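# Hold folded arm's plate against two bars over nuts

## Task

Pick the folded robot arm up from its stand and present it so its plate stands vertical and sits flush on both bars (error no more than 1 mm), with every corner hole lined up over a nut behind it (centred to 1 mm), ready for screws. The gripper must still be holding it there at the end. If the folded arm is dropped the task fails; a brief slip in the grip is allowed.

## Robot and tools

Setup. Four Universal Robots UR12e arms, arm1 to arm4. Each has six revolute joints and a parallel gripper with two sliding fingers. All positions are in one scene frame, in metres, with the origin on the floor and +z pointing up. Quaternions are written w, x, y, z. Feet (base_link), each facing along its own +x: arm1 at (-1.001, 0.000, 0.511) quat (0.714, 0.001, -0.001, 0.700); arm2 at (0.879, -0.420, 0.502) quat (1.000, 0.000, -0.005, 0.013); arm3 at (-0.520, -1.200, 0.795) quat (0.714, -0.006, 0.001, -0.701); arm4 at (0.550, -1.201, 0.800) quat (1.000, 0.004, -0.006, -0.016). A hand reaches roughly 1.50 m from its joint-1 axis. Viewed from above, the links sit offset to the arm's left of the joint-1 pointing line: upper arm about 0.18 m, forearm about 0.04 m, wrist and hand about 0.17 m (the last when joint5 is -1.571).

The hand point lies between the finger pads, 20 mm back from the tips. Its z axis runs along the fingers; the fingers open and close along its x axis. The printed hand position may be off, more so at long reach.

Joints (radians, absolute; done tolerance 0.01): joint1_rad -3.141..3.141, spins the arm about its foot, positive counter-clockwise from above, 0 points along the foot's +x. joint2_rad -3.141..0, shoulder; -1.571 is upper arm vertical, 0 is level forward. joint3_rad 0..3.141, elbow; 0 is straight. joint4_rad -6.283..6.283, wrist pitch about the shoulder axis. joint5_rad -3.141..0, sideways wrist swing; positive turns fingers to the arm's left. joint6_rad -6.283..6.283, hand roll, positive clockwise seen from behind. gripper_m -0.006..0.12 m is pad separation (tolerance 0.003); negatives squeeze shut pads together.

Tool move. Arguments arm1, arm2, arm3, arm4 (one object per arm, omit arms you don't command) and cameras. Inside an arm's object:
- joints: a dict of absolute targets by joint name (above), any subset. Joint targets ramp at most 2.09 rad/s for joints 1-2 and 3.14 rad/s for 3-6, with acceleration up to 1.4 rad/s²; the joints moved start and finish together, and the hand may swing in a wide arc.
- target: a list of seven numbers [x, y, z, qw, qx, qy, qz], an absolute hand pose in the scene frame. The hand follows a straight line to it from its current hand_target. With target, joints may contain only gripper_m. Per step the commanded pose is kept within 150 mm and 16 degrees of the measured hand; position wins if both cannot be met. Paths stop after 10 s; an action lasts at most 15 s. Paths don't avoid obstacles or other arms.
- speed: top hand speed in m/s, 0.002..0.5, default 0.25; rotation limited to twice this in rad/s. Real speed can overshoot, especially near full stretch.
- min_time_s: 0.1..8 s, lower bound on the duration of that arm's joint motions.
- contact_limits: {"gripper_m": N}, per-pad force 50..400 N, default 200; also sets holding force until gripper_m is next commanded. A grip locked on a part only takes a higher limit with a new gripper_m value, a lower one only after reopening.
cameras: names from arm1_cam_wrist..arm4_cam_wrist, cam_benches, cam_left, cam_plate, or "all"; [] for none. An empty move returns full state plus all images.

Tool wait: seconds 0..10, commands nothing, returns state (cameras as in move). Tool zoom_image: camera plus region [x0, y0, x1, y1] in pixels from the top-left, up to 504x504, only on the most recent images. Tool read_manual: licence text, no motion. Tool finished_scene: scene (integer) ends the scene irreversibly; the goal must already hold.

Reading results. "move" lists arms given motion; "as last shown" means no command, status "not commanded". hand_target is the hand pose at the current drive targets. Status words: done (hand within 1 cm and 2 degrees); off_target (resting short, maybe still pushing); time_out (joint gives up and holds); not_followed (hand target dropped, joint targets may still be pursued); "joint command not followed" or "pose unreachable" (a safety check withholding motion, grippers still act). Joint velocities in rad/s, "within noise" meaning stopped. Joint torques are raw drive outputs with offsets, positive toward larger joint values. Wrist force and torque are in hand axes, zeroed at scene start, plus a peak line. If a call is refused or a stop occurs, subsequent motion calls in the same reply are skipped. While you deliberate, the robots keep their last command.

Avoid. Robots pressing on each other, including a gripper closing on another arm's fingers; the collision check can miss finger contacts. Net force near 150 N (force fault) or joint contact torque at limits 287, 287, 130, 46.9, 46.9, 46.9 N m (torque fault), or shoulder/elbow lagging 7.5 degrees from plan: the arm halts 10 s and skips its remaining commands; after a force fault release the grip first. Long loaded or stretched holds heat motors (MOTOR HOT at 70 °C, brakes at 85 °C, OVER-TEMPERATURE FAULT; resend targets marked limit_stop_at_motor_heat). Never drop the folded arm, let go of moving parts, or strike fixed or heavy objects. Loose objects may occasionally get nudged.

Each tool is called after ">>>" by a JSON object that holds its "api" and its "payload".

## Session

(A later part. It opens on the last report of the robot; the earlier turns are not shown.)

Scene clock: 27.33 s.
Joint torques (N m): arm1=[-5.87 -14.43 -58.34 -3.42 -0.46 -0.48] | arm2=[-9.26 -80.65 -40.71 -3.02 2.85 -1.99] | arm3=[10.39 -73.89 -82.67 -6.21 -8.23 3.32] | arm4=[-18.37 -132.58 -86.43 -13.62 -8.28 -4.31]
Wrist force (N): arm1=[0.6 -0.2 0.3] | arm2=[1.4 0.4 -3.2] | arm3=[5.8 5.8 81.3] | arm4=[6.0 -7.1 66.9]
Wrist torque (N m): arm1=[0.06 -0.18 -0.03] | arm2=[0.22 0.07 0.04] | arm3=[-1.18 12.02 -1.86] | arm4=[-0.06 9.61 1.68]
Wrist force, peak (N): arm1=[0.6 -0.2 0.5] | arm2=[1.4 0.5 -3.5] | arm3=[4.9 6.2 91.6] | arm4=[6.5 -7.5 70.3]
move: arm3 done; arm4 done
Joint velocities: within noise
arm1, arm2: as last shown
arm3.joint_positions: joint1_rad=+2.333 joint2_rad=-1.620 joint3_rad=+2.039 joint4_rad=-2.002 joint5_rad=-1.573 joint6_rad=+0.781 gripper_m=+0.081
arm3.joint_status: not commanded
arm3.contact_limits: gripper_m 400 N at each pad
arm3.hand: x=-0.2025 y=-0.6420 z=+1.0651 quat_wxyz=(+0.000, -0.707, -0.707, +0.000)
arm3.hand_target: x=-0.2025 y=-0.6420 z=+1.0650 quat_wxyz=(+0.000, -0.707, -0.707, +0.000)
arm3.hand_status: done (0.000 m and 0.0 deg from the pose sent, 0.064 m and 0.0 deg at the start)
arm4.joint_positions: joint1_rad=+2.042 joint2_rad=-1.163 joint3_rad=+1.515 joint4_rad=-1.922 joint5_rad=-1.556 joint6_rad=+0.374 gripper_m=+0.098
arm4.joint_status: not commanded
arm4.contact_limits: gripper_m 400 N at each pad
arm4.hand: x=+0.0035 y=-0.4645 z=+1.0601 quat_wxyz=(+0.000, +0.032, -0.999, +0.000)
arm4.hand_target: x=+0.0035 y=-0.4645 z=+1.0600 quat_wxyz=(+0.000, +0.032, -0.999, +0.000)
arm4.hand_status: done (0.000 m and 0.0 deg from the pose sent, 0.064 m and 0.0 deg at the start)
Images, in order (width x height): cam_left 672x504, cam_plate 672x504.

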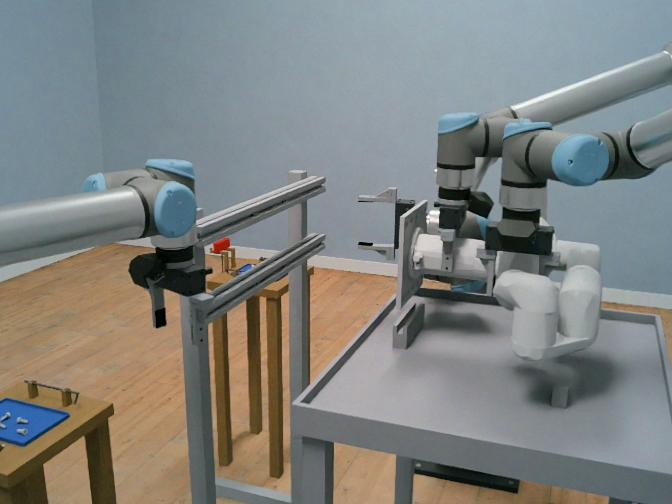

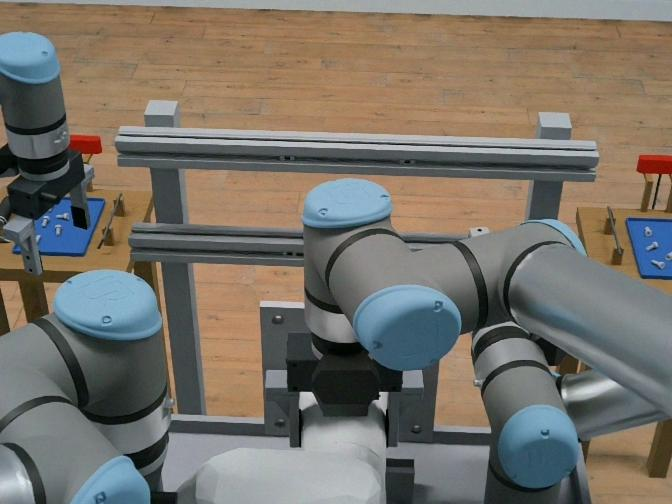

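>>> {"api": "move", "payload": {"arm3": {"target": [-0.2226, -0.3439, 1.0647, 0.0074, 0.7046, 0.7096, -0.0008], "speed": 0.07}, "arm4": {"target": [-0.0178, -0.165, 1.0595, 0.0045, -0.0357, 0.9993, -0.0060], "speed": 0.07}, "cameras": ["arm2_cam_wrist", "cam_left", "cam_plate"]}}

>>> {"api": "zoom_image", "payload": {"camera": "arm2_cam_wrist", "region": [210, 300, 310, 375]}}

>>> {"api": "zoom_image", "payload": {"camera": "arm2_cam_wrist", "region": [210, 350, 310, 425]}}

>>> {"api": "zoom_image", "payload": {"camera": "arm2_cam_wrist", "region": [420, 330, 520, 405]}}

>>> {"api": "zoom_image", "payload": {"camera": "arm2_cam_wrist", "region": [420, 400, 520, 475]}}

>>> {"api": "zoom_image", "payload": {"camera": "cam_plate", "region": [255, 150, 335, 210]}}

>>> {"api": "zoom_image", "payload": {"camera": "cam_plate", "region": [365, 150, 445, 210]}}

>>> {"api": "zoom_image", "payload": {"camera": "cam_plate", "region": [365, 250, 445, 310]}}

Scene clock: 33.23 s.
Joint torques (N m): arm1=[-4.05 -13.84 -58.22 -3.96 -0.28 -0.72] | arm2=[-6.98 -78.47 -39.96 -3.18 2.48 -1.57] | arm3=[-6.56 -150.72 -90.38 -2.56 -4.36 -0.21] | arm4=[-1.94 -213.8 -105.34 -14.14 -13.14 0.98]
Wrist force (N): arm1=[0.5 -0.1 0.2] | arm2=[1.2 0.0 -3.2] | arm3=[9.0 12.1 79.9] | arm4=[14.0 -8.0 68.1]
Wrist torque (N m): arm1=[0.08 -0.16 -0.03] | arm2=[0.15 0.10 0.04] | arm3=[-1.23 12.22 -1.68] | arm4=[-0.01 9.40 2.26]
Wrist force, peak (N): arm1=[-0.1 -0.9 0.8] | arm2=[1.5 0.2 -3.6] | arm3=[9.2 15.6 81.3] | arm4=[4.7 -14.4 69.3]
move: arm3 done; arm4 done
Joint velocities: within noise
arm1, arm2: as last shown
arm3.joint_positions: joint1_rad=+2.603 joint2_rad=-1.192 joint3_rad=+1.526 joint4_rad=-1.911 joint5_rad=-1.590 joint6_rad=+1.044 gripper_m=+0.081
arm3.joint_status: not commanded
arm3.contact_limits: gripper_m 400 N at each pad
arm3.hand: x=-0.2226 y=-0.3439 z=+1.0646 quat_wxyz=(-0.007, -0.705, -0.710, +0.001)
arm3.hand_target: x=-0.2226 y=-0.3439 z=+1.0647 quat_wxyz=(-0.007, -0.705, -0.710, +0.001)
arm3.hand_status: done (0.000 m and 0.0 deg from the pose sent, 0.299 m and 0.9 deg at the start)
arm4.joint_positions: joint1_rad=+1.951 joint2_rad=-0.666 joint3_rad=+0.692 joint4_rad=-1.579 joint5_rad=-1.561 joint6_rad=+0.276 gripper_m=+0.098
arm4.joint_status: not commanded
arm4.contact_limits: gripper_m 400 N at each pad
arm4.hand: x=-0.0177 y=-0.1650 z=+1.0594 quat_wxyz=(-0.005, +0.036, -0.999, +0.006)
arm4.hand_target: x=-0.0178 y=-0.1650 z=+1.0595 quat_wxyz=(-0.005, +0.036, -0.999, +0.006)
arm4.hand_status: done (0.000 m and 0.0 deg from the pose sent, 0.300 m and 1.0 deg at the start)
Images, in order (width x height): arm2_cam_wrist 672x504, cam_left 672x504, cam_plate 672x504.

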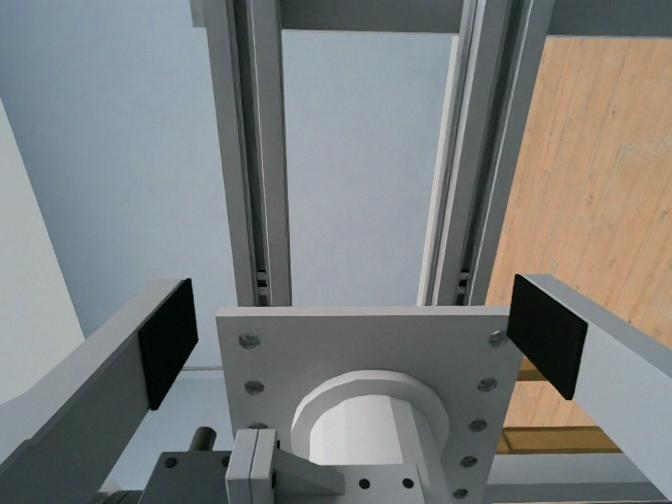

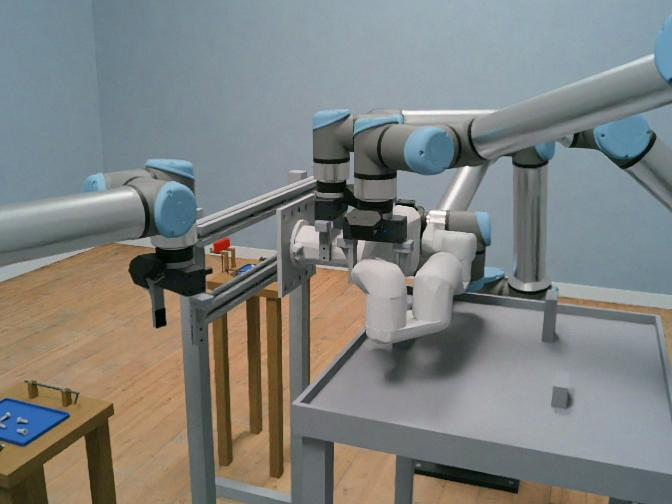

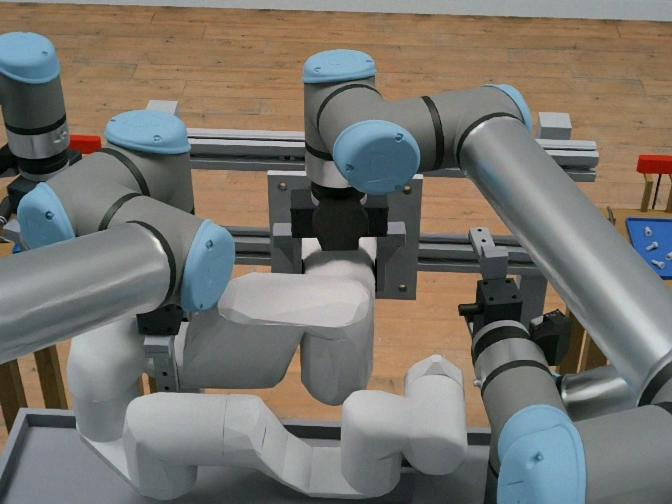

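Scaled by 5.040 from the camera's image (finer frame: 960x720).

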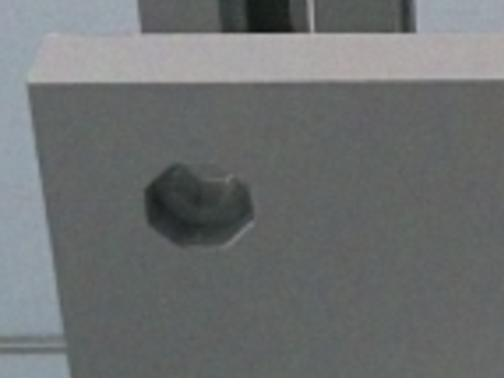

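Scaled by 5.040 from the camera's image (finer frame: 960x720).

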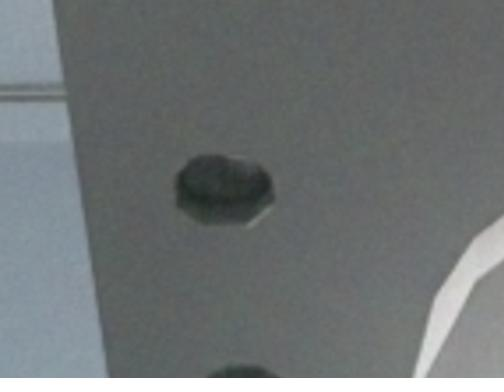

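Scaled by 5.040 from the camera's image (finer frame: 960x720).

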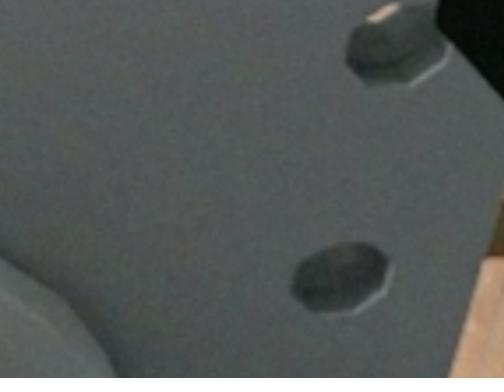

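Scaled by 5.040 from the camera's image (finer frame: 960x720).

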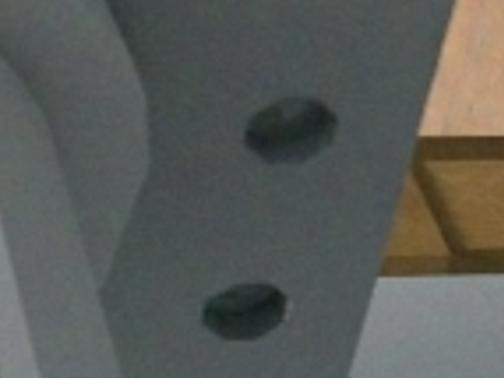

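Scaled by 6.300 from the camera's image (finer frame: 960x720).

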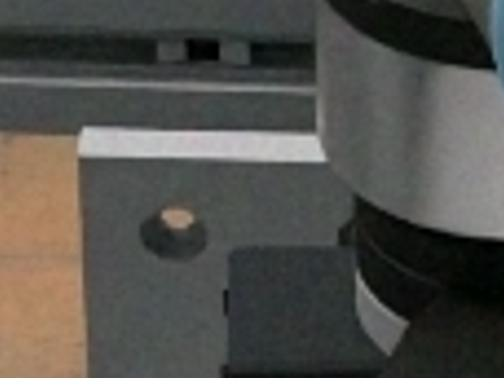

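Scaled by 6.300 from the camera's image (finer frame: 960x720).

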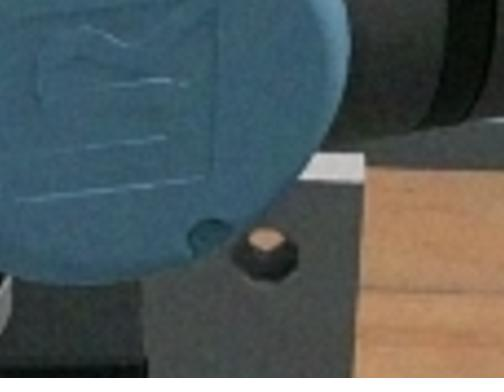

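Scaled by 6.300 from the camera's image (finer frame: 960x720).

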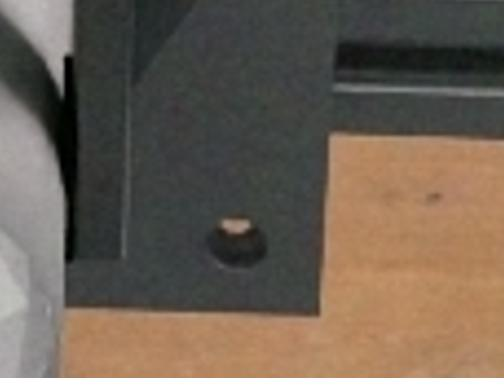

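>>> {"api": "move", "payload": {"arm3": {"target": [-0.2229, -0.2969, 1.0679, 0.0054, 0.7046, 0.7096, -0.0027], "speed": 0.03}, "arm4": {"target": [-0.0181, -0.118, 1.0616, 0.0018, -0.0357, 0.9993, -0.0059], "speed": 0.03}, "cameras": ["arm2_cam_wrist", "cam_plate"]}}

>>> {"api": "zoom_image", "payload": {"camera": "arm2_cam_wrist", "region": [215, 260, 315, 335]}}

>>> {"api": "zoom_image", "payload": {"camera": "arm2_cam_wrist", "region": [215, 305, 315, 380]}}

>>> {"api": "zoom_image", "payload": {"camera": "arm2_cam_wrist", "region": [430, 260, 530, 335]}}

>>> {"api": "zoom_image", "payload": {"camera": "arm2_cam_wrist", "region": [420, 305, 520, 380]}}

>>> {"api": "zoom_image", "payload": {"camera": "arm2_cam_wrist", "region": [405, 360, 505, 435]}}

>>> {"api": "zoom_image", "payload": {"camera": "arm2_cam_wrist", "region": [235, 400, 315, 460]}}

>>> {"api": "zoom_image", "payload": {"camera": "cam_plate", "region": [255, 135, 335, 195]}}

>>> {"api": "zoom_image", "payload": {"camera": "cam_plate", "region": [365, 135, 445, 195]}}

>>> {"api": "zoom_image", "payload": {"camera": "cam_plate", "region": [365, 235, 445, 295]}}

Scene clock: 37.40 s.
Joint torques (N m): arm1=[-6.14 -13.92 -57.95 -3.8 -0.59 -0.5] | arm2=[-5.63 -79.86 -41.33 -3.12 2.66 -1.8] | arm3=[-6.99 -168.05 -80.67 -2.47 -3.14 -0.62] | arm4=[-5.17 -235.72 -99.82 -14.7 -14 -0.81]
Wrist force (N): arm1=[0.3 -0.5 0.2] | arm2=[1.2 0.3 -3.4] | arm3=[10.1 13.0 79.4] | arm4=[14.1 -9.1 68.7]
Wrist torque (N m): arm1=[0.02 -0.13 -0.02] | arm2=[0.20 0.09 0.05] | arm3=[-1.27 12.28 -1.71] | arm4=[-0.01 9.37 1.96]
Wrist force, peak (N): arm1=[0.5 0.1 0.7] | arm2=[1.2 0.4 -3.7] | arm3=[8.2 13.8 80.5] | arm4=[15.4 -8.4 69.3]
move: arm3 done; arm4 done
Joint velocities: within noise
arm1, arm2: as last shown
arm3.joint_positions: joint1_rad=+2.627 joint2_rad=-1.122 joint3_rad=+1.418 joint4_rad=-1.869 joint5_rad=-1.585 joint6_rad=+1.068 gripper_m=+0.081
arm3.joint_status: not commanded
arm3.contact_limits: gripper_m 400 N at each pad
arm3.hand: x=-0.2230 y=-0.2969 z=+1.0679 quat_wxyz=(-0.005, -0.705, -0.710, +0.003)
arm3.hand_target: x=-0.2229 y=-0.2969 z=+1.0679 quat_wxyz=(-0.005, -0.705, -0.710, +0.003)
arm3.hand_status: done (0.000 m and 0.0 deg from the pose sent, 0.047 m and 0.3 deg at the start)
arm4.joint_positions: joint1_rad=+1.937 joint2_rad=-0.541 joint3_rad=+0.454 joint4_rad=-1.468 joint5_rad=-1.556 joint6_rad=+0.262 gripper_m=+0.098
arm4.joint_status: not commanded
arm4.contact_limits: gripper_m 400 N at each pad
arm4.hand: x=-0.0180 y=-0.1180 z=+1.0614 quat_wxyz=(-0.002, +0.036, -0.999, +0.006)
arm4.hand_target: x=-0.0181 y=-0.1180 z=+1.0616 quat_wxyz=(-0.002, +0.036, -0.999, +0.006)
arm4.hand_status: done (0.000 m and 0.0 deg from the pose sent, 0.047 m and 0.3 deg at the start)
Images, in order (width x height): arm2_cam_wrist 672x504, cam_plate 672x504.

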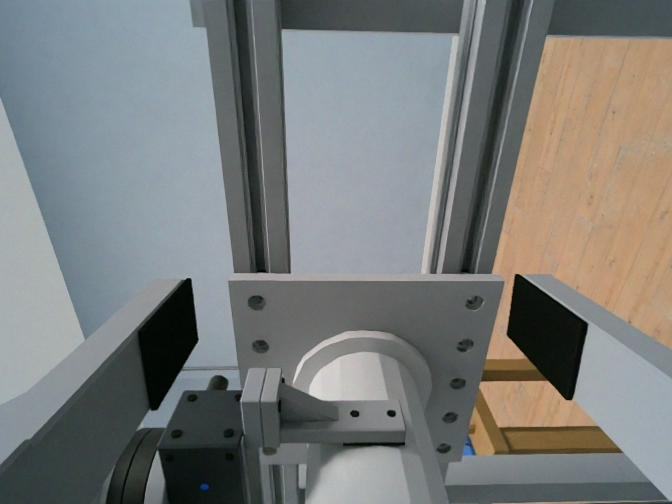

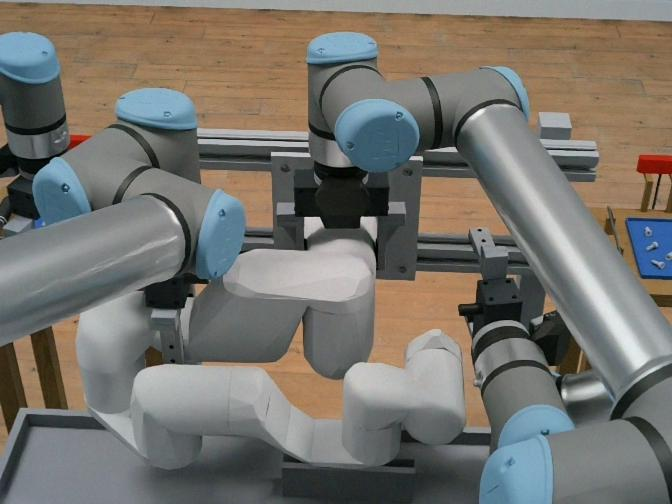

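Scaled by 5.040 from the camera's image (finer frame: 960x720).

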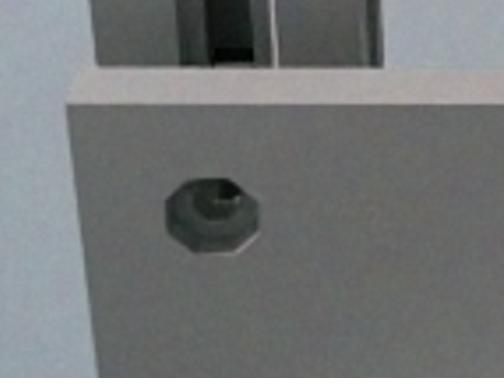

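Scaled by 5.040 from the camera's image (finer frame: 960x720).

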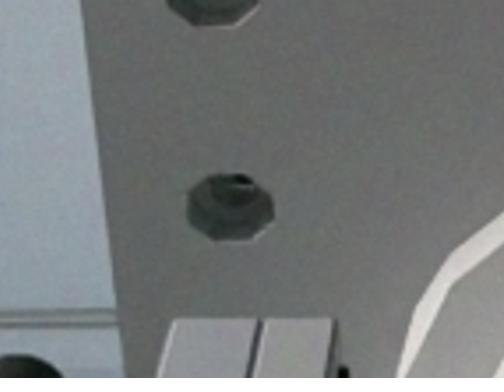

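Scaled by 5.040 from the camera's image (finer frame: 960x720).

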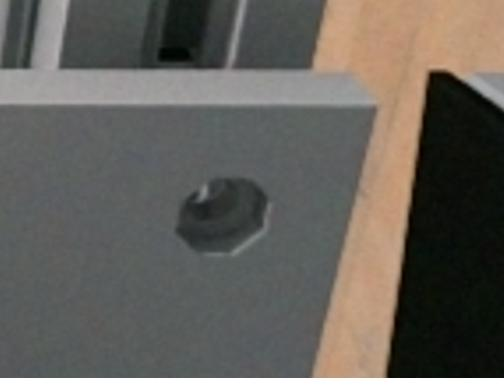

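Scaled by 5.040 from the camera's image (finer frame: 960x720).

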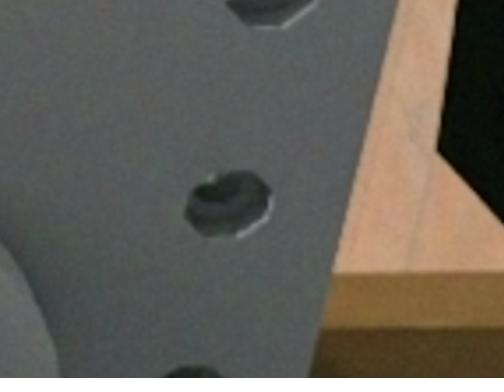

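Scaled by 5.040 from the camera's image (finer frame: 960x720).

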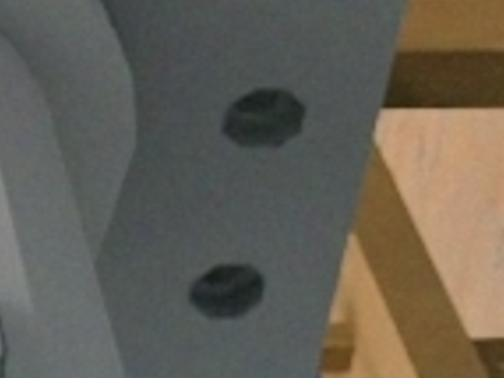

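Scaled by 6.300 from the camera's image (finer frame: 960x720).

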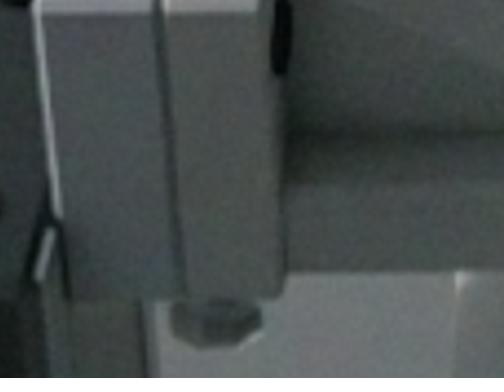

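Scaled by 6.300 from the camera's image (finer frame: 960x720).

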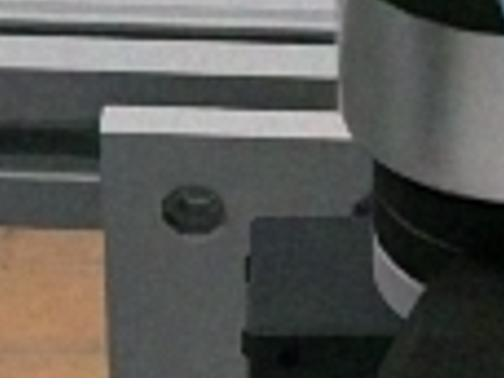

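Scaled by 6.300 from the camera's image (finer frame: 960x720).

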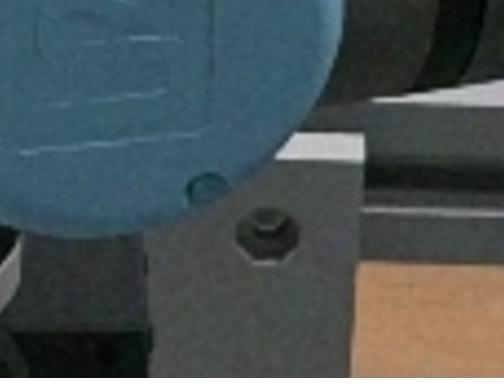

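Scaled by 6.300 from the camera's image (finer frame: 960x720).

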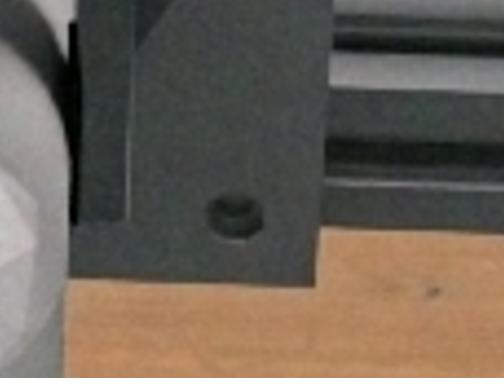

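>>> {"api": "move", "payload": {"arm3": {"target": [-0.2231, -0.2804, 1.0677, 0.0054, 0.7046, 0.7096, -0.0027], "speed": 0.02}, "arm4": {"target": [-0.0183, -0.1015, 1.0614, 0.0018, -0.0357, 0.9993, -0.0059], "speed": 0.02}, "arm2": {"joints": {"joint1_rad": 2.803, "joint2_rad": -1.6, "joint3_rad": 2.1, "joint4_rad": -3.642, "joint5_rad": -2.383, "joint6_rad": -4.712, "gripper_m": 0.02}, "min_time_s": 3}}}

>>> {"api": "move", "payload": {"arm2": {"joints": {"joint1_rad": 2.803, "joint2_rad": -1.442, "joint3_rad": 1.894, "joint4_rad": -3.594, "joint5_rad": -2.383, "joint6_rad": -4.712}, "min_time_s": 2}, "cameras": ["arm2_cam_wrist", "cam_plate"]}}

Scene clock: 49.90 s.
Joint torques (N m): arm1=[-4.88 -15.2 -57.91 -3.49 -0.81 -1.14] | arm2=[7.73 -28.48 -48.53 -4.08 -4 -2.06] | arm3=[-21.67 -206.76 -145.14 -19.36 -8.84 -2.52] | arm4=[6.83 -146.81 -56.6 -4.76 -5.49 -0.49]
Wrist force (N): arm1=[0.2 0.0 0.5] | arm2=[1.2 -3.4 -2.6] | arm3=[-31.0 -30.3 119.7] | arm4=[-23.9 2.9 19.4]
Wrist torque (N m): arm1=[0.10 -0.10 -0.03] | arm2=[-0.50 -0.73 -0.31] | arm3=[-0.80 8.89 2.17] | arm4=[-0.54 15.89 1.02]
Wrist force, peak (N): arm1=[1.1 0.2 0.3] | arm2=[2.2 -0.2 -4.5] | arm3=[-30.9 -30.0 120.1] | arm4=[-2.6 -101.5 62.0]
move: arm2 done; arm3 done; arm4 limit_stop_at_tool_force
FORCE FAULT: contact force on arm4 reached its limit. The contact can be on any part of arm4, not only on its tool. During the stop arm4's controller moved it back a little. arm4 stopped for 10 seconds, dropped its targets and accepts commands again: back off and push less far. The stop added 7.6 s to the call and to motion_time.
Joint velocities: within noise
arm1.joint_positions: joint1_rad=-1.900 joint2_rad=-1.900 joint3_rad=+1.900 joint4_rad=-1.571 joint5_rad=-1.571 joint6_rad=+0.000 gripper_m=+0.120
arm1.joint_status: not commanded
arm1.hand: x=-0.4777 y=-0.0071 z=+0.9879 quat_wxyz=(+0.001, -0.819, -0.573, -0.001)
arm1.hand_target: x=-0.4777 y=-0.0071 z=+0.9879 quat_wxyz=(+0.001, -0.819, -0.573, -0.001)
arm1.hand_status: not commanded
arm2.joint_positions: joint1_rad=+2.803 joint2_rad=-1.600 joint3_rad=+2.100 joint4_rad=-3.642 joint5_rad=-2.383 joint6_rad=-4.712 gripper_m=+0.020
arm2.joint_status: all done
arm2.hand: x=+0.2362 y=-0.1812 z=+1.1348 quat_wxyz=(-0.595, +0.375, +0.601, +0.379)
arm2.hand_target: x=+0.2362 y=-0.1812 z=+1.1348 quat_wxyz=(-0.595, +0.375, +0.601, +0.379)
arm2.hand_status: not commanded
arm3.joint_positions: joint1_rad=+2.636 joint2_rad=-1.097 joint3_rad=+1.381 joint4_rad=-1.857 joint5_rad=-1.585 joint6_rad=+1.076 gripper_m=+0.081
arm3.joint_status: not commanded
arm3.contact_limits: gripper_m 400 N at each pad
arm3.hand: x=-0.2231 y=-0.2804 z=+1.0677 quat_wxyz=(-0.005, -0.705, -0.710, +0.003)
arm3.hand_target: x=-0.2231 y=-0.2804 z=+1.0677 quat_wxyz=(-0.005, -0.705, -0.710, +0.003)
arm3.hand_status: done (0.000 m and 0.0 deg from the pose sent, 0.016 m and 0.0 deg at the start)
arm4.joint_positions: joint1_rad=+1.931 joint2_rad=-0.485 joint3_rad=+0.352 joint4_rad=-1.417 joint5_rad=-1.547 joint6_rad=+0.261 gripper_m=+0.098
arm4.joint_status: not commanded
arm4.contact_limits: gripper_m 400 N at each pad
arm4.hand: x=-0.0188 y=-0.1041 z=+1.0556 quat_wxyz=(+0.002, +0.033, -0.999, +0.011)
arm4.hand_target: x=-0.0188 y=-0.1042 z=+1.0558 quat_wxyz=(+0.002, +0.034, -0.999, +0.010)
arm4.hand_status: limit_stop_at_tool_force (0.006 m and 0.7 deg from the pose sent, 0.016 m and 0.0 deg at the start)
pictures: none

not run: a stop came earlier in this reply.

>>> {"api": "move", "payload": {"arm3": {"target": [-0.2230, -0.2828, 1.0665, 0.0050, 0.7046, 0.7096, -0.0030], "speed": 0.006}, "arm4": {"target": [-0.0186, -0.1050, 1.0580, 0.0000, -0.0350, 0.9994, -0.0080], "speed": 0.006}}}

Scene clock: 51.33 s.
Joint torques (N m): arm1=[-4.98 -13.46 -58.61 -3.86 -0.33 -0.81] | arm2=[9.28 -27.97 -48.05 -4.25 -3.98 -2.24] | arm3=[-10.56 -165.85 -110.39 -7.05 -1.9 1.55] | arm4=[12.13 -211.71 -90.78 -7.95 -7.23 -5.11]
Wrist force (N): arm1=[0.4 -0.1 0.3] | arm2=[0.8 -3.5 -2.7] | arm3=[-4.6 -5.9 96.5] | arm4=[-5.7 4.5 51.0]
Wrist torque (N m): arm1=[0.08 -0.14 -0.02] | arm2=[-0.51 -0.67 -0.32] | arm3=[-0.69 9.26 -1.48] | arm4=[-0.27 12.41 1.56]
Wrist force, peak (N): arm1=[0.3 0.1 0.7] | arm2=[0.8 -3.5 -2.7] | arm3=[-30.1 -28.9 120.5] | arm4=[-5.7 4.5 51.0]
move: arm3 done; arm4 done
Joint velocities: within noise
arm1, arm2: as last shown
arm3.joint_positions: joint1_rad=+2.634 joint2_rad=-1.100 joint3_rad=+1.387 joint4_rad=-1.860 joint5_rad=-1.584 joint6_rad=+1.075 gripper_m=+0.081
arm3.joint_status: not commanded
arm3.contact_limits: gripper_m 400 N at each pad
arm3.hand: x=-0.2230 y=-0.2828 z=+1.0666 quat_wxyz=(-0.005, -0.705, -0.710, +0.003)
arm3.hand_target: x=-0.2230 y=-0.2828 z=+1.0665 quat_wxyz=(-0.005, -0.705, -0.710, +0.003)
arm3.hand_status: done (0.000 m and 0.0 deg from the pose sent, 0.003 m and 0.1 deg at the start)
arm4.joint_positions: joint1_rad=+1.933 joint2_rad=-0.492 joint3_rad=+0.363 joint4_rad=-1.424 joint5_rad=-1.552 joint6_rad=+0.259 gripper_m=+0.098
arm4.joint_status: not commanded
arm4.contact_limits: gripper_m 400 N at each pad
arm4.hand: x=-0.0186 y=-0.1050 z=+1.0579 quat_wxyz=(+0.000, +0.035, -0.999, +0.008)
arm4.hand_target: x=-0.0186 y=-0.1050 z=+1.0580 quat_wxyz=(+0.000, +0.035, -0.999, +0.008)
arm4.hand_status: done (0.000 m and 0.0 deg from the pose sent, 0.003 m and 0.4 deg at the start)
pictures: none

Good, loads are rebalancing. Restore the nominal relative pose, backed off.

>>> {"api": "move", "payload": {"arm3": {"target": [-0.2231, -0.2849, 1.0677, 0.0054, 0.7046, 0.7096, -0.0027], "speed": 0.006}, "arm4": {"target": [-0.0183, -0.1060, 1.0614, 0.0018, -0.0357, 0.9993, -0.0059], "speed": 0.006}, "cameras": ["arm2_cam_wrist", "cam_plate"]}}

Scene clock: 52.80 s.
Joint torques (N m): arm1=[-3.65 -13.83 -58.24 -3.91 -0.7 -1.11] | arm2=[7.95 -26.99 -49.39 -4.04 -3.67 -2.13] | arm3=[-9.22 -152.38 -85.89 1.06 -7.54 2.68] | arm4=[-15.4 -214.99 -101.95 -15.29 -11.49 -5.86]
Wrist force (N): arm1=[0.4 -0.2 0.4] | arm2=[1.2 -3.0 -2.5] | arm3=[13.3 9.1 83.6] | arm4=[10.3 -12.3 64.4]
Wrist torque (N m): arm1=[0.06 -0.15 -0.02] | arm2=[-0.43 -0.73 -0.31] | arm3=[-0.93 11.44 -2.99] | arm4=[-0.15 9.94 2.10]
Wrist force, peak (N): arm1=[0.8 -0.1 0.2] | arm2=[1.3 -3.6 -2.7] | arm3=[-4.3 -5.8 96.4] | arm4=[10.4 -12.6 64.3]
move: arm3 done; arm4 done
Joint velocities: within noise
arm1, arm2: as last shown
arm3.joint_positions: joint1_rad=+2.633 joint2_rad=-1.104 joint3_rad=+1.391 joint4_rad=-1.860 joint5_rad=-1.585 joint6_rad=+1.074 gripper_m=+0.081
arm3.joint_status: not commanded
arm3.contact_limits: gripper_m 400 N at each pad
arm3.hand: x=-0.2231 y=-0.2849 z=+1.0678 quat_wxyz=(-0.005, -0.705, -0.710, +0.003)
arm3.hand_target: x=-0.2231 y=-0.2849 z=+1.0677 quat_wxyz=(-0.005, -0.705, -0.710, +0.003)
arm3.hand_status: done (0.000 m and 0.0 deg from the pose sent, 0.002 m and 0.1 deg at the start)
arm4.joint_positions: joint1_rad=+1.934 joint2_rad=-0.498 joint3_rad=+0.369 joint4_rad=-1.427 joint5_rad=-1.557 joint6_rad=+0.259 gripper_m=+0.098
arm4.joint_status: not commanded
arm4.contact_limits: gripper_m 400 N at each pad
arm4.hand: x=-0.0184 y=-0.1061 z=+1.0614 quat_wxyz=(-0.002, +0.036, -0.999, +0.006)
arm4.hand_target: x=-0.0183 y=-0.1060 z=+1.0614 quat_wxyz=(-0.002, +0.036, -0.999, +0.006)
arm4.hand_status: done (0.000 m and 0.0 deg from the pose sent, 0.004 m and 0.3 deg at the start)
Images, in order (width x height): arm2_cam_wrist 672x504, cam_plate 672x504.

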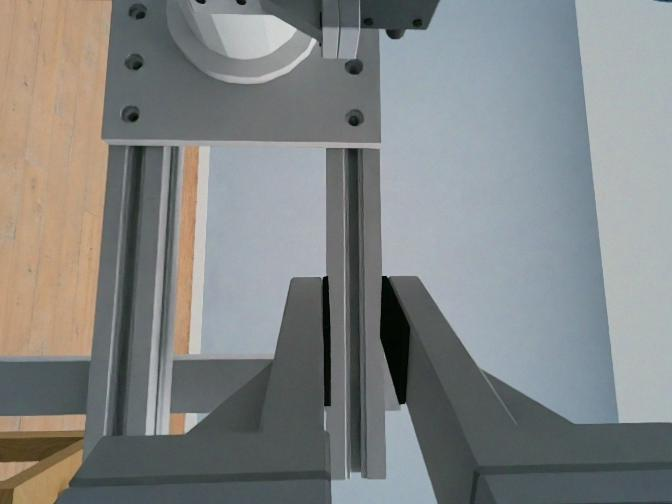

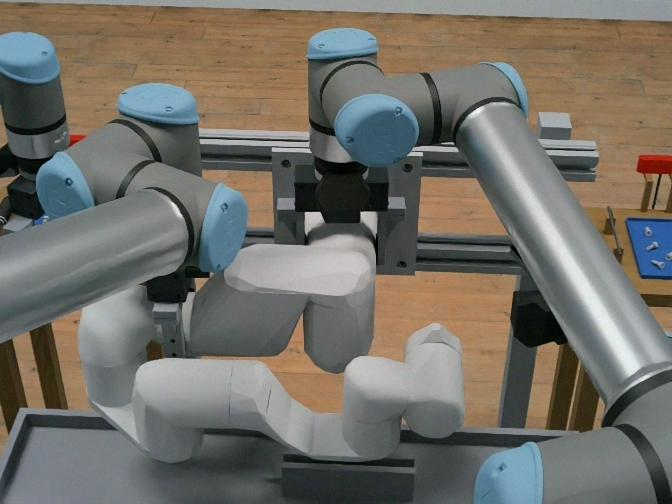

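>>> {"api": "zoom_image", "payload": {"camera": "cam_plate", "region": [255, 130, 335, 190]}}

>>> {"api": "zoom_image", "payload": {"camera": "cam_plate", "region": [365, 130, 445, 190]}}

>>> {"api": "zoom_image", "payload": {"camera": "cam_plate", "region": [365, 235, 445, 295]}}

>>> {"api": "move", "payload": {"arm2": {"joints": {"joint1_rad": 2.803, "joint2_rad": -1.442, "joint3_rad": 1.894, "joint4_rad": -3.594, "joint5_rad": -2.383, "joint6_rad": -4.712}, "min_time_s": 2}, "cameras": ["arm2_cam_wrist"]}}

Scaled by 6.300 from the camera's image (finer frame: 960x720).

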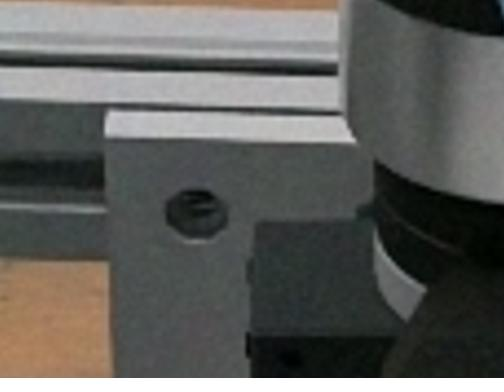

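Scaled by 6.300 from the camera's image (finer frame: 960x720).

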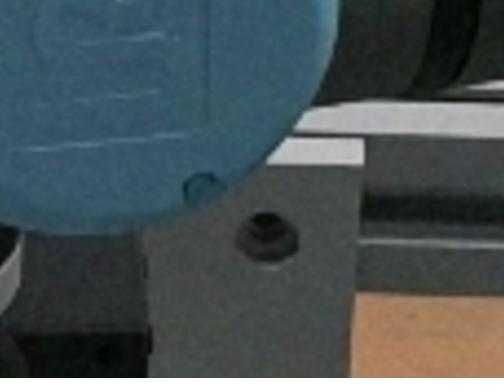

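Scaled by 6.300 from the camera's image (finer frame: 960x720).

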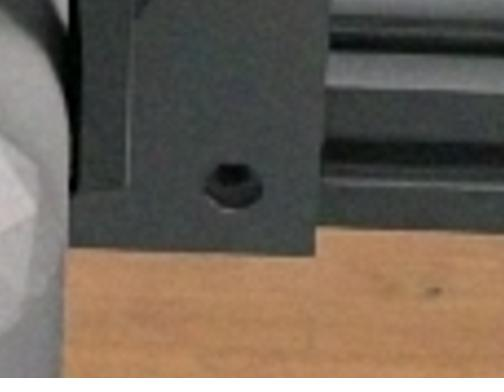

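Scene clock: 55.40 s.
Joint torques (N m): arm1=[-5.07 -14.24 -58.45 -3.61 -1.04 -1.31] | arm2=[8.49 -72.11 -37.46 -4.42 -2.72 -2.2] | arm3=[3.37 -149.45 -84.93 2.06 -3.79 3.91] | arm4=[-34.85 -201.68 -104.87 -14.92 -9.79 -3.66]
Wrist force (N): arm1=[0.5 -0.1 0.4] | arm2=[1.4 -3.0 -2.7] | arm3=[12.6 9.0 82.2] | arm4=[10.1 -11.9 66.0]
Wrist torque (N m): arm1=[0.07 -0.15 -0.02] | arm2=[-0.41 -0.79 -0.32] | arm3=[-0.97 11.74 -2.95] | arm4=[-0.16 9.64 2.19]
Wrist force, peak (N): arm1=[0.8 -0.1 0.5] | arm2=[1.8 -3.5 -2.8] | arm3=[13.4 9.0 84.0] | arm4=[10.3 -11.7 66.4]
move: arm2 done
Joint velocities: within noise
arm1, arm3, arm4: as last shown
arm2.joint_positions: joint1_rad=+2.803 joint2_rad=-1.442 joint3_rad=+1.894 joint4_rad=-3.594 joint5_rad=-2.383 joint6_rad=-4.712 gripper_m=+0.020
arm2.joint_status: all done
arm2.hand: x=+0.1321 y=-0.1476 z=+1.1533 quat_wxyz=(-0.595, +0.375, +0.601, +0.379)
arm2.hand_target: x=+0.1322 y=-0.1476 z=+1.1533 quat_wxyz=(-0.595, +0.375, +0.601, +0.379)
arm2.hand_status: not commanded
arm3.contact_limits: gripper_m 400 N at each pad
arm3.hand: x=-0.2231 y=-0.2849 z=+1.0677 quat_wxyz=(-0.005, -0.705, -0.710, +0.003)
arm4.joint_positions: joint1_rad=+1.934 joint2_rad=-0.497 joint3_rad=+0.369 joint4_rad=-1.427 joint5_rad=-1.556 joint6_rad=+0.259 gripper_m=+0.098
arm4.contact_limits: gripper_m 400 N at each pad
arm4.hand: x=-0.0183 y=-0.1060 z=+1.0614 quat_wxyz=(-0.002, +0.036, -0.999, +0.006)
Images, in order (width x height): arm2_cam_wrist 672x504.

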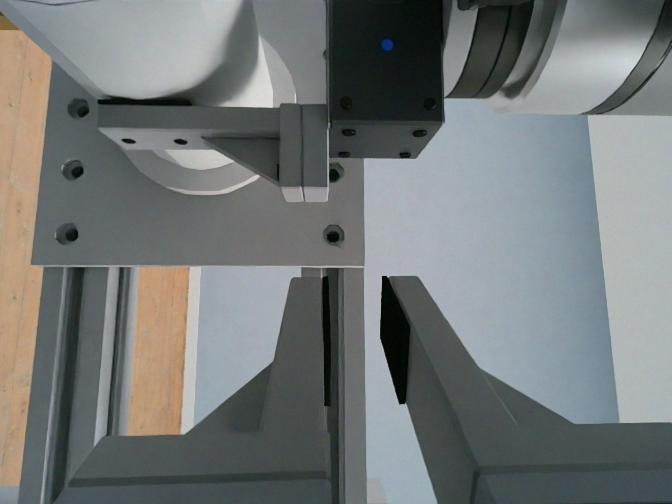

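>>> {"api": "zoom_image", "payload": {"camera": "arm2_cam_wrist", "region": [313, 219, 353, 249]}}

>>> {"api": "zoom_image", "payload": {"camera": "arm2_cam_wrist", "region": [46, 217, 86, 247]}}

>>> {"api": "zoom_image", "payload": {"camera": "arm2_cam_wrist", "region": [20, 200, 380, 470]}}

Scaled by 12.600 from the camera's image (finer frame: 960x720).

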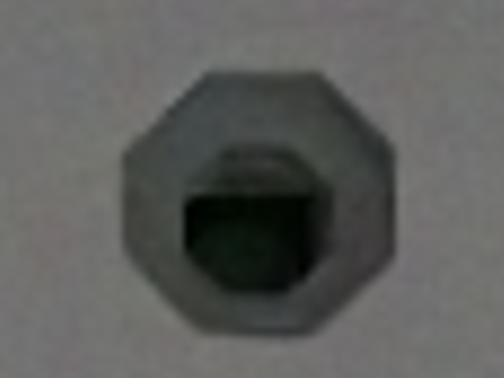

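Scaled by 12.600 from the camera's image (finer frame: 960x720).

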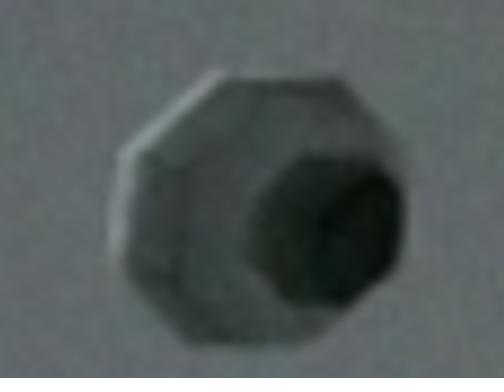

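Scaled by 1.400 from the camera's image (finer frame: 960x720).

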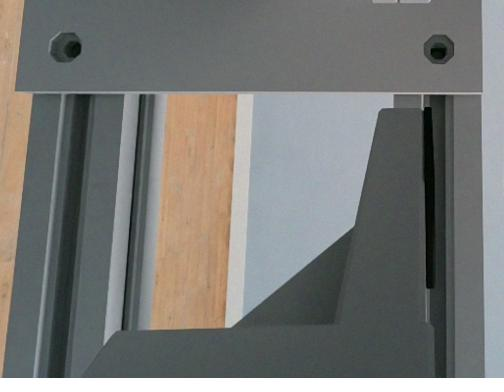

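>>> {"api": "move", "payload": {"arm3": {"target": [-0.2234, -0.2849, 1.0685, 0.0040, 0.7046, 0.7096, -0.0041], "speed": 0.006}, "arm4": {"target": [-0.0186, -0.1060, 1.0614, -0.0002, -0.0357, 0.9993, -0.0058], "speed": 0.006}, "cameras": ["arm2_cam_wrist", "cam_plate"]}}

>>> {"api": "zoom_image", "payload": {"camera": "cam_plate", "region": [255, 130, 335, 190]}}

>>> {"api": "zoom_image", "payload": {"camera": "cam_plate", "region": [365, 130, 445, 190]}}

>>> {"api": "zoom_image", "payload": {"camera": "cam_plate", "region": [365, 235, 445, 295]}}

>>> {"api": "zoom_image", "payload": {"camera": "arm2_cam_wrist", "region": [313, 219, 353, 249]}}

Scene clock: 57.73 s.
Joint torques (N m): arm1=[-5.95 -14.91 -57.67 -3.88 -0.72 -1.19] | arm2=[6.88 -73.67 -37.26 -4.58 -2.04 -2.11] | arm3=[-10.08 -173.57 -90.53 0.45 -4.75 1.41] | arm4=[-30.1 -233.19 -100.87 -12.22 -13.27 -5.86]
Wrist force (N): arm1=[0.4 -0.3 0.4] | arm2=[1.4 -3.1 -2.7] | arm3=[12.6 9.0 82.7] | arm4=[9.7 -11.6 65.5]
Wrist torque (N m): arm1=[0.05 -0.15 -0.02] | arm2=[-0.43 -0.79 -0.32] | arm3=[-0.99 11.62 -2.97] | arm4=[-0.14 9.75 2.14]
Wrist force, peak (N): arm1=[0.7 -0.3 0.6] | arm2=[1.8 -3.4 -2.8] | arm3=[14.6 9.3 84.2] | arm4=[9.6 -12.8 66.7]
move: arm3 done; arm4 done
Joint velocities: within noise
arm1, arm2: as last shown
arm2.hand: x=+0.1322 y=-0.1476 z=+1.1533 quat_wxyz=(-0.595, +0.375, +0.601, +0.379)
arm3.joint_positions: joint1_rad=+2.633 joint2_rad=-1.104 joint3_rad=+1.389 joint4_rad=-1.856 joint5_rad=-1.582 joint6_rad=+1.073 gripper_m=+0.081
arm3.joint_status: not commanded
arm3.contact_limits: gripper_m 400 N at each pad
arm3.hand: x=-0.2234 y=-0.2849 z=+1.0685 quat_wxyz=(-0.004, -0.705, -0.710, +0.004)
arm3.hand_target: x=-0.2234 y=-0.2849 z=+1.0685 quat_wxyz=(-0.004, -0.705, -0.710, +0.004)
arm3.hand_status: done (0.000 m and 0.0 deg from the pose sent, 0.001 m and 0.2 deg at the start)
arm4.joint_positions: joint1_rad=+1.933 joint2_rad=-0.499 joint3_rad=+0.373 joint4_rad=-1.431 joint5_rad=-1.553 joint6_rad=+0.258 gripper_m=+0.098
arm4.joint_status: not commanded
arm4.contact_limits: gripper_m 400 N at each pad
arm4.hand: x=-0.0186 y=-0.1060 z=+1.0614 quat_wxyz=(+0.000, +0.036, -0.999, +0.006)
arm4.hand_target: x=-0.0186 y=-0.1060 z=+1.0614 quat_wxyz=(+0.000, +0.036, -0.999, +0.006)
arm4.hand_status: done (0.000 m and 0.0 deg from the pose sent, 0.000 m and 0.2 deg at the start)
Images, in order (width x height): arm2_cam_wrist 672x504, cam_plate 672x504.

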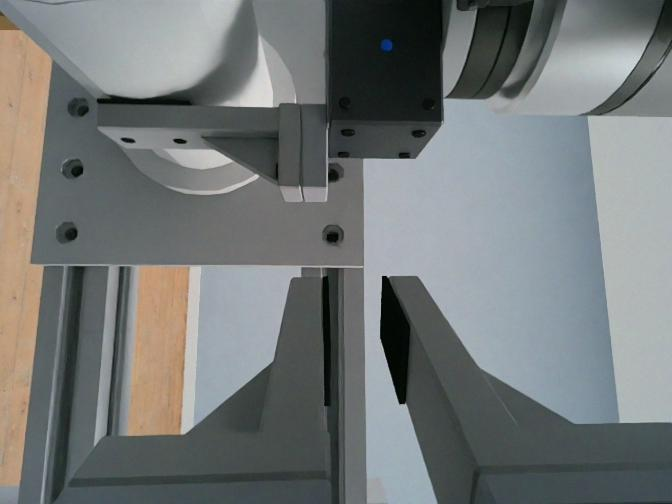

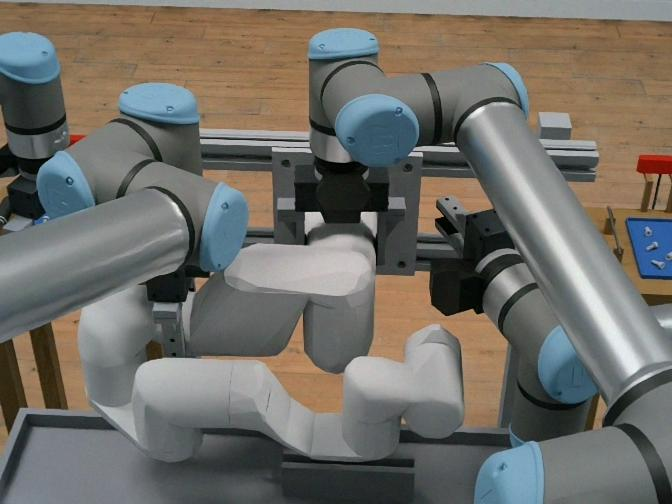

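Scaled by 6.300 from the camera's image (finer frame: 960x720).

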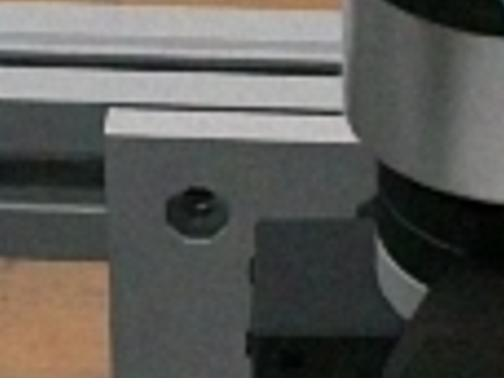

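Scaled by 6.300 from the camera's image (finer frame: 960x720).

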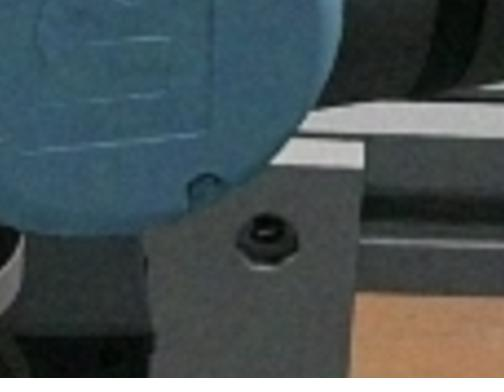

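Scaled by 6.300 from the camera's image (finer frame: 960x720).

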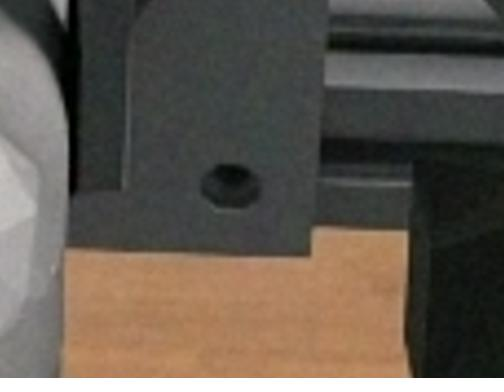

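Scaled by 12.600 from the camera's image (finer frame: 960x720).

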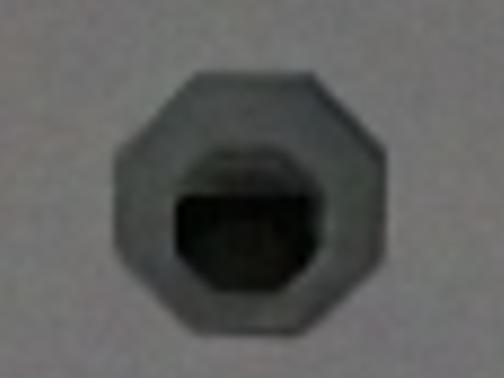

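>>> {"api": "move", "payload": {"arm3": {"target": [-0.2234, -0.2841, 1.0685, 0.0040, 0.7046, 0.7096, -0.0041], "speed": 0.004}, "arm4": {"target": [-0.0186, -0.1052, 1.0614, -0.0002, -0.0357, 0.9993, -0.0058], "speed": 0.004}}}

>>> {"api": "move", "payload": {"arm3": {"target": [-0.2234, -0.2837, 1.0685, 0.0040, 0.7046, 0.7096, -0.0041], "speed": 0.004}, "arm4": {"target": [-0.0186, -0.1048, 1.0614, -0.0002, -0.0357, 0.9993, -0.0058], "speed": 0.004}}}

Scene clock: 59.23 s.
Joint torques (N m): arm1=[-5.49 -14.87 -58.79 -3.87 -0.73 -1.31] | arm2=[7.43 -72.49 -36.85 -4.51 -1.09 -2.01] | arm3=[12.89 -157.29 -92.81 3.3 -7.73 4.65] | arm4=[-30.47 -212.4 -93.51 -11.8 -8.81 -6]
Wrist force (N): arm1=[0.4 -0.2 0.4] | arm2=[1.4 -3.2 -2.6] | arm3=[11.7 6.8 81.9] | arm4=[7.2 -11.6 65.9]
Wrist torque (N m): arm1=[0.06 -0.14 -0.03] | arm2=[-0.45 -0.78 -0.31] | arm3=[-0.92 11.74 -3.12] | arm4=[-0.22 9.61 1.92]
Wrist force, peak (N): arm1=[0.7 -0.2 0.5] | arm2=[1.3 -3.5 -2.7] | arm3=[12.5 9.3 83.1] | arm4=[10.0 -12.2 68.1]
move: arm3 done; arm4 done
Joint velocities: within noise
arm1, arm2: as last shown
arm3.joint_positions: joint1_rad=+2.633 joint2_rad=-1.103 joint3_rad=+1.387 joint4_rad=-1.856 joint5_rad=-1.582 joint6_rad=+1.074 gripper_m=+0.081
arm3.joint_status: not commanded
arm3.contact_limits: gripper_m 400 N at each pad
arm3.hand: x=-0.2234 y=-0.2841 z=+1.0685 quat_wxyz=(-0.004, -0.705, -0.710, +0.004)
arm3.hand_target: x=-0.2234 y=-0.2841 z=+1.0685 quat_wxyz=(-0.004, -0.705, -0.710, +0.004)
arm3.hand_status: done (0.000 m and 0.0 deg from the pose sent, 0.001 m and 0.0 deg at the start)
arm4.joint_positions: joint1_rad=+1.933 joint2_rad=-0.496 joint3_rad=+0.366 joint4_rad=-1.427 joint5_rad=-1.553 joint6_rad=+0.258 gripper_m=+0.098
arm4.joint_status: not commanded
arm4.contact_limits: gripper_m 400 N at each pad
arm4.hand: x=-0.0186 y=-0.1052 z=+1.0614 quat_wxyz=(+0.000, +0.036, -0.999, +0.006)
arm4.hand_target: x=-0.0186 y=-0.1052 z=+1.0614 quat_wxyz=(+0.000, +0.036, -0.999, +0.006)
arm4.hand_status: done (0.000 m and 0.0 deg from the pose sent, 0.001 m and 0.0 deg at the start)
pictures: none

Scene clock: 60.20 s.
Joint torques (N m): arm1=[-4.25 -13.45 -58.51 -3.95 -0.69 -1.7] | arm2=[6.38 -73.74 -37.73 -4.5 -0.5 -2.05] | arm3=[11.2 -153.81 -94.72 3.25 -7.95 5.25] | arm4=[-33.04 -208.9 -97.18 -10.76 -9.34 -5.8]
Wrist force (N): arm1=[0.2 -0.1 0.3] | arm2=[1.4 -3.1 -2.8] | arm3=[12.5 6.4 82.1] | arm4=[7.0 -11.8 65.9]
Wrist torque (N m): arm1=[0.07 -0.10 -0.02] | arm2=[-0.43 -0.78 -0.31] | arm3=[-0.98 11.69 -3.21] | arm4=[-0.18 9.62 1.89]
Wrist force, peak (N): arm1=[0.4 -0.1 0.9] | arm2=[1.6 -3.4 -2.8] | arm3=[12.8 6.4 82.7] | arm4=[7.5 -11.7 66.3]
move: arm3 done; arm4 done
Joint velocities: within noise
arm1, arm2: as last shown
arm3.joint_positions: joint1_rad=+2.633 joint2_rad=-1.102 joint3_rad=+1.386 joint4_rad=-1.856 joint5_rad=-1.582 joint6_rad=+1.074 gripper_m=+0.081
arm3.joint_status: not commanded
arm3.contact_limits: gripper_m 400 N at each pad
arm3.hand: x=-0.2234 y=-0.2837 z=+1.0685 quat_wxyz=(-0.004, -0.705, -0.710, +0.004)
arm3.hand_target: x=-0.2234 y=-0.2837 z=+1.0685 quat_wxyz=(-0.004, -0.705, -0.710, +0.004)
arm3.hand_status: done (0.000 m and 0.0 deg from the pose sent, 0.000 m and 0.0 deg at the start)
arm4.joint_positions: joint1_rad=+1.933 joint2_rad=-0.494 joint3_rad=+0.363 joint4_rad=-1.426 joint5_rad=-1.553 joint6_rad=+0.258 gripper_m=+0.098
arm4.joint_status: not commanded
arm4.contact_limits: gripper_m 400 N at each pad
arm4.hand: x=-0.0186 y=-0.1048 z=+1.0614 quat_wxyz=(+0.000, +0.036, -0.999, +0.006)
arm4.hand_target: x=-0.0186 y=-0.1048 z=+1.0614 quat_wxyz=(+0.000, +0.036, -0.999, +0.006)
arm4.hand_status: done (0.000 m and 0.0 deg from the pose sent, 0.000 m and 0.0 deg at the start)
pictures: none

>>> {"api": "move", "payload": {"arm4": {"target": [-0.0186, -0.1045, 1.0614, -0.0002, -0.0357, 0.9993, -0.0058], "speed": 0.004}, "arm3": {"target": [-0.2234, -0.2834, 1.0685, 0.0040, 0.7046, 0.7096, -0.0041], "speed": 0.004}}}

Scene clock: 69.97 s.
Joint torques (N m): arm1=[-4.44 -14.42 -58.38 -3.72 -0.84 -1.39] | arm2=[8.55 -70.74 -36.99 -4.71 0.7 -2.14] | arm3=[13.29 -149.25 -95.87 3.41 -8.06 5.28] | arm4=[-32.48 -202.08 -98.54 -9.91 -10.8 -5.92]
Wrist force (N): arm1=[0.3 0.1 0.5] | arm2=[1.7 -3.1 -2.9] | arm3=[12.2 6.4 82.1] | arm4=[7.1 -12.1 66.1]
Wrist torque (N m): arm1=[0.11 -0.13 -0.02] | arm2=[-0.43 -0.82 -0.31] | arm3=[-0.95 11.73 -3.25] | arm4=[-0.26 9.57 1.87]
Wrist force, peak (N): arm1=[0.6 0.0 0.8] | arm2=[1.3 -3.4 -2.9] | arm3=[12.3 6.7 82.4] | arm4=[7.0 -14.2 67.1]
move: arm3 done; arm4 done
Joint velocities: within noise
arm1, arm2: as last shown
arm3.joint_positions: joint1_rad=+2.633 joint2_rad=-1.102 joint3_rad=+1.386 joint4_rad=-1.855 joint5_rad=-1.582 joint6_rad=+1.074 gripper_m=+0.081
arm3.joint_status: not commanded
arm3.contact_limits: gripper_m 400 N at each pad
arm3.hand: x=-0.2234 y=-0.2834 z=+1.0685 quat_wxyz=(-0.004, -0.705, -0.710, +0.004)
arm3.hand_target: x=-0.2234 y=-0.2834 z=+1.0685 quat_wxyz=(-0.004, -0.705, -0.710, +0.004)
arm3.hand_status: done (0.000 m and 0.0 deg from the pose sent, 0.000 m and 0.0 deg at the start)
arm4.joint_positions: joint1_rad=+1.933 joint2_rad=-0.493 joint3_rad=+0.361 joint4_rad=-1.425 joint5_rad=-1.553 joint6_rad=+0.258 gripper_m=+0.098
arm4.joint_status: not commanded
arm4.contact_limits: gripper_m 400 N at each pad
arm4.hand: x=-0.0186 y=-0.1045 z=+1.0614 quat_wxyz=(+0.000, +0.036, -0.999, +0.006)
arm4.hand_target: x=-0.0186 y=-0.1045 z=+1.0614 quat_wxyz=(+0.000, +0.036, -0.999, +0.006)
arm4.hand_status: done (0.000 m and 0.0 deg from the pose sent, 0.000 m and 0.0 deg at the start)
pictures: none


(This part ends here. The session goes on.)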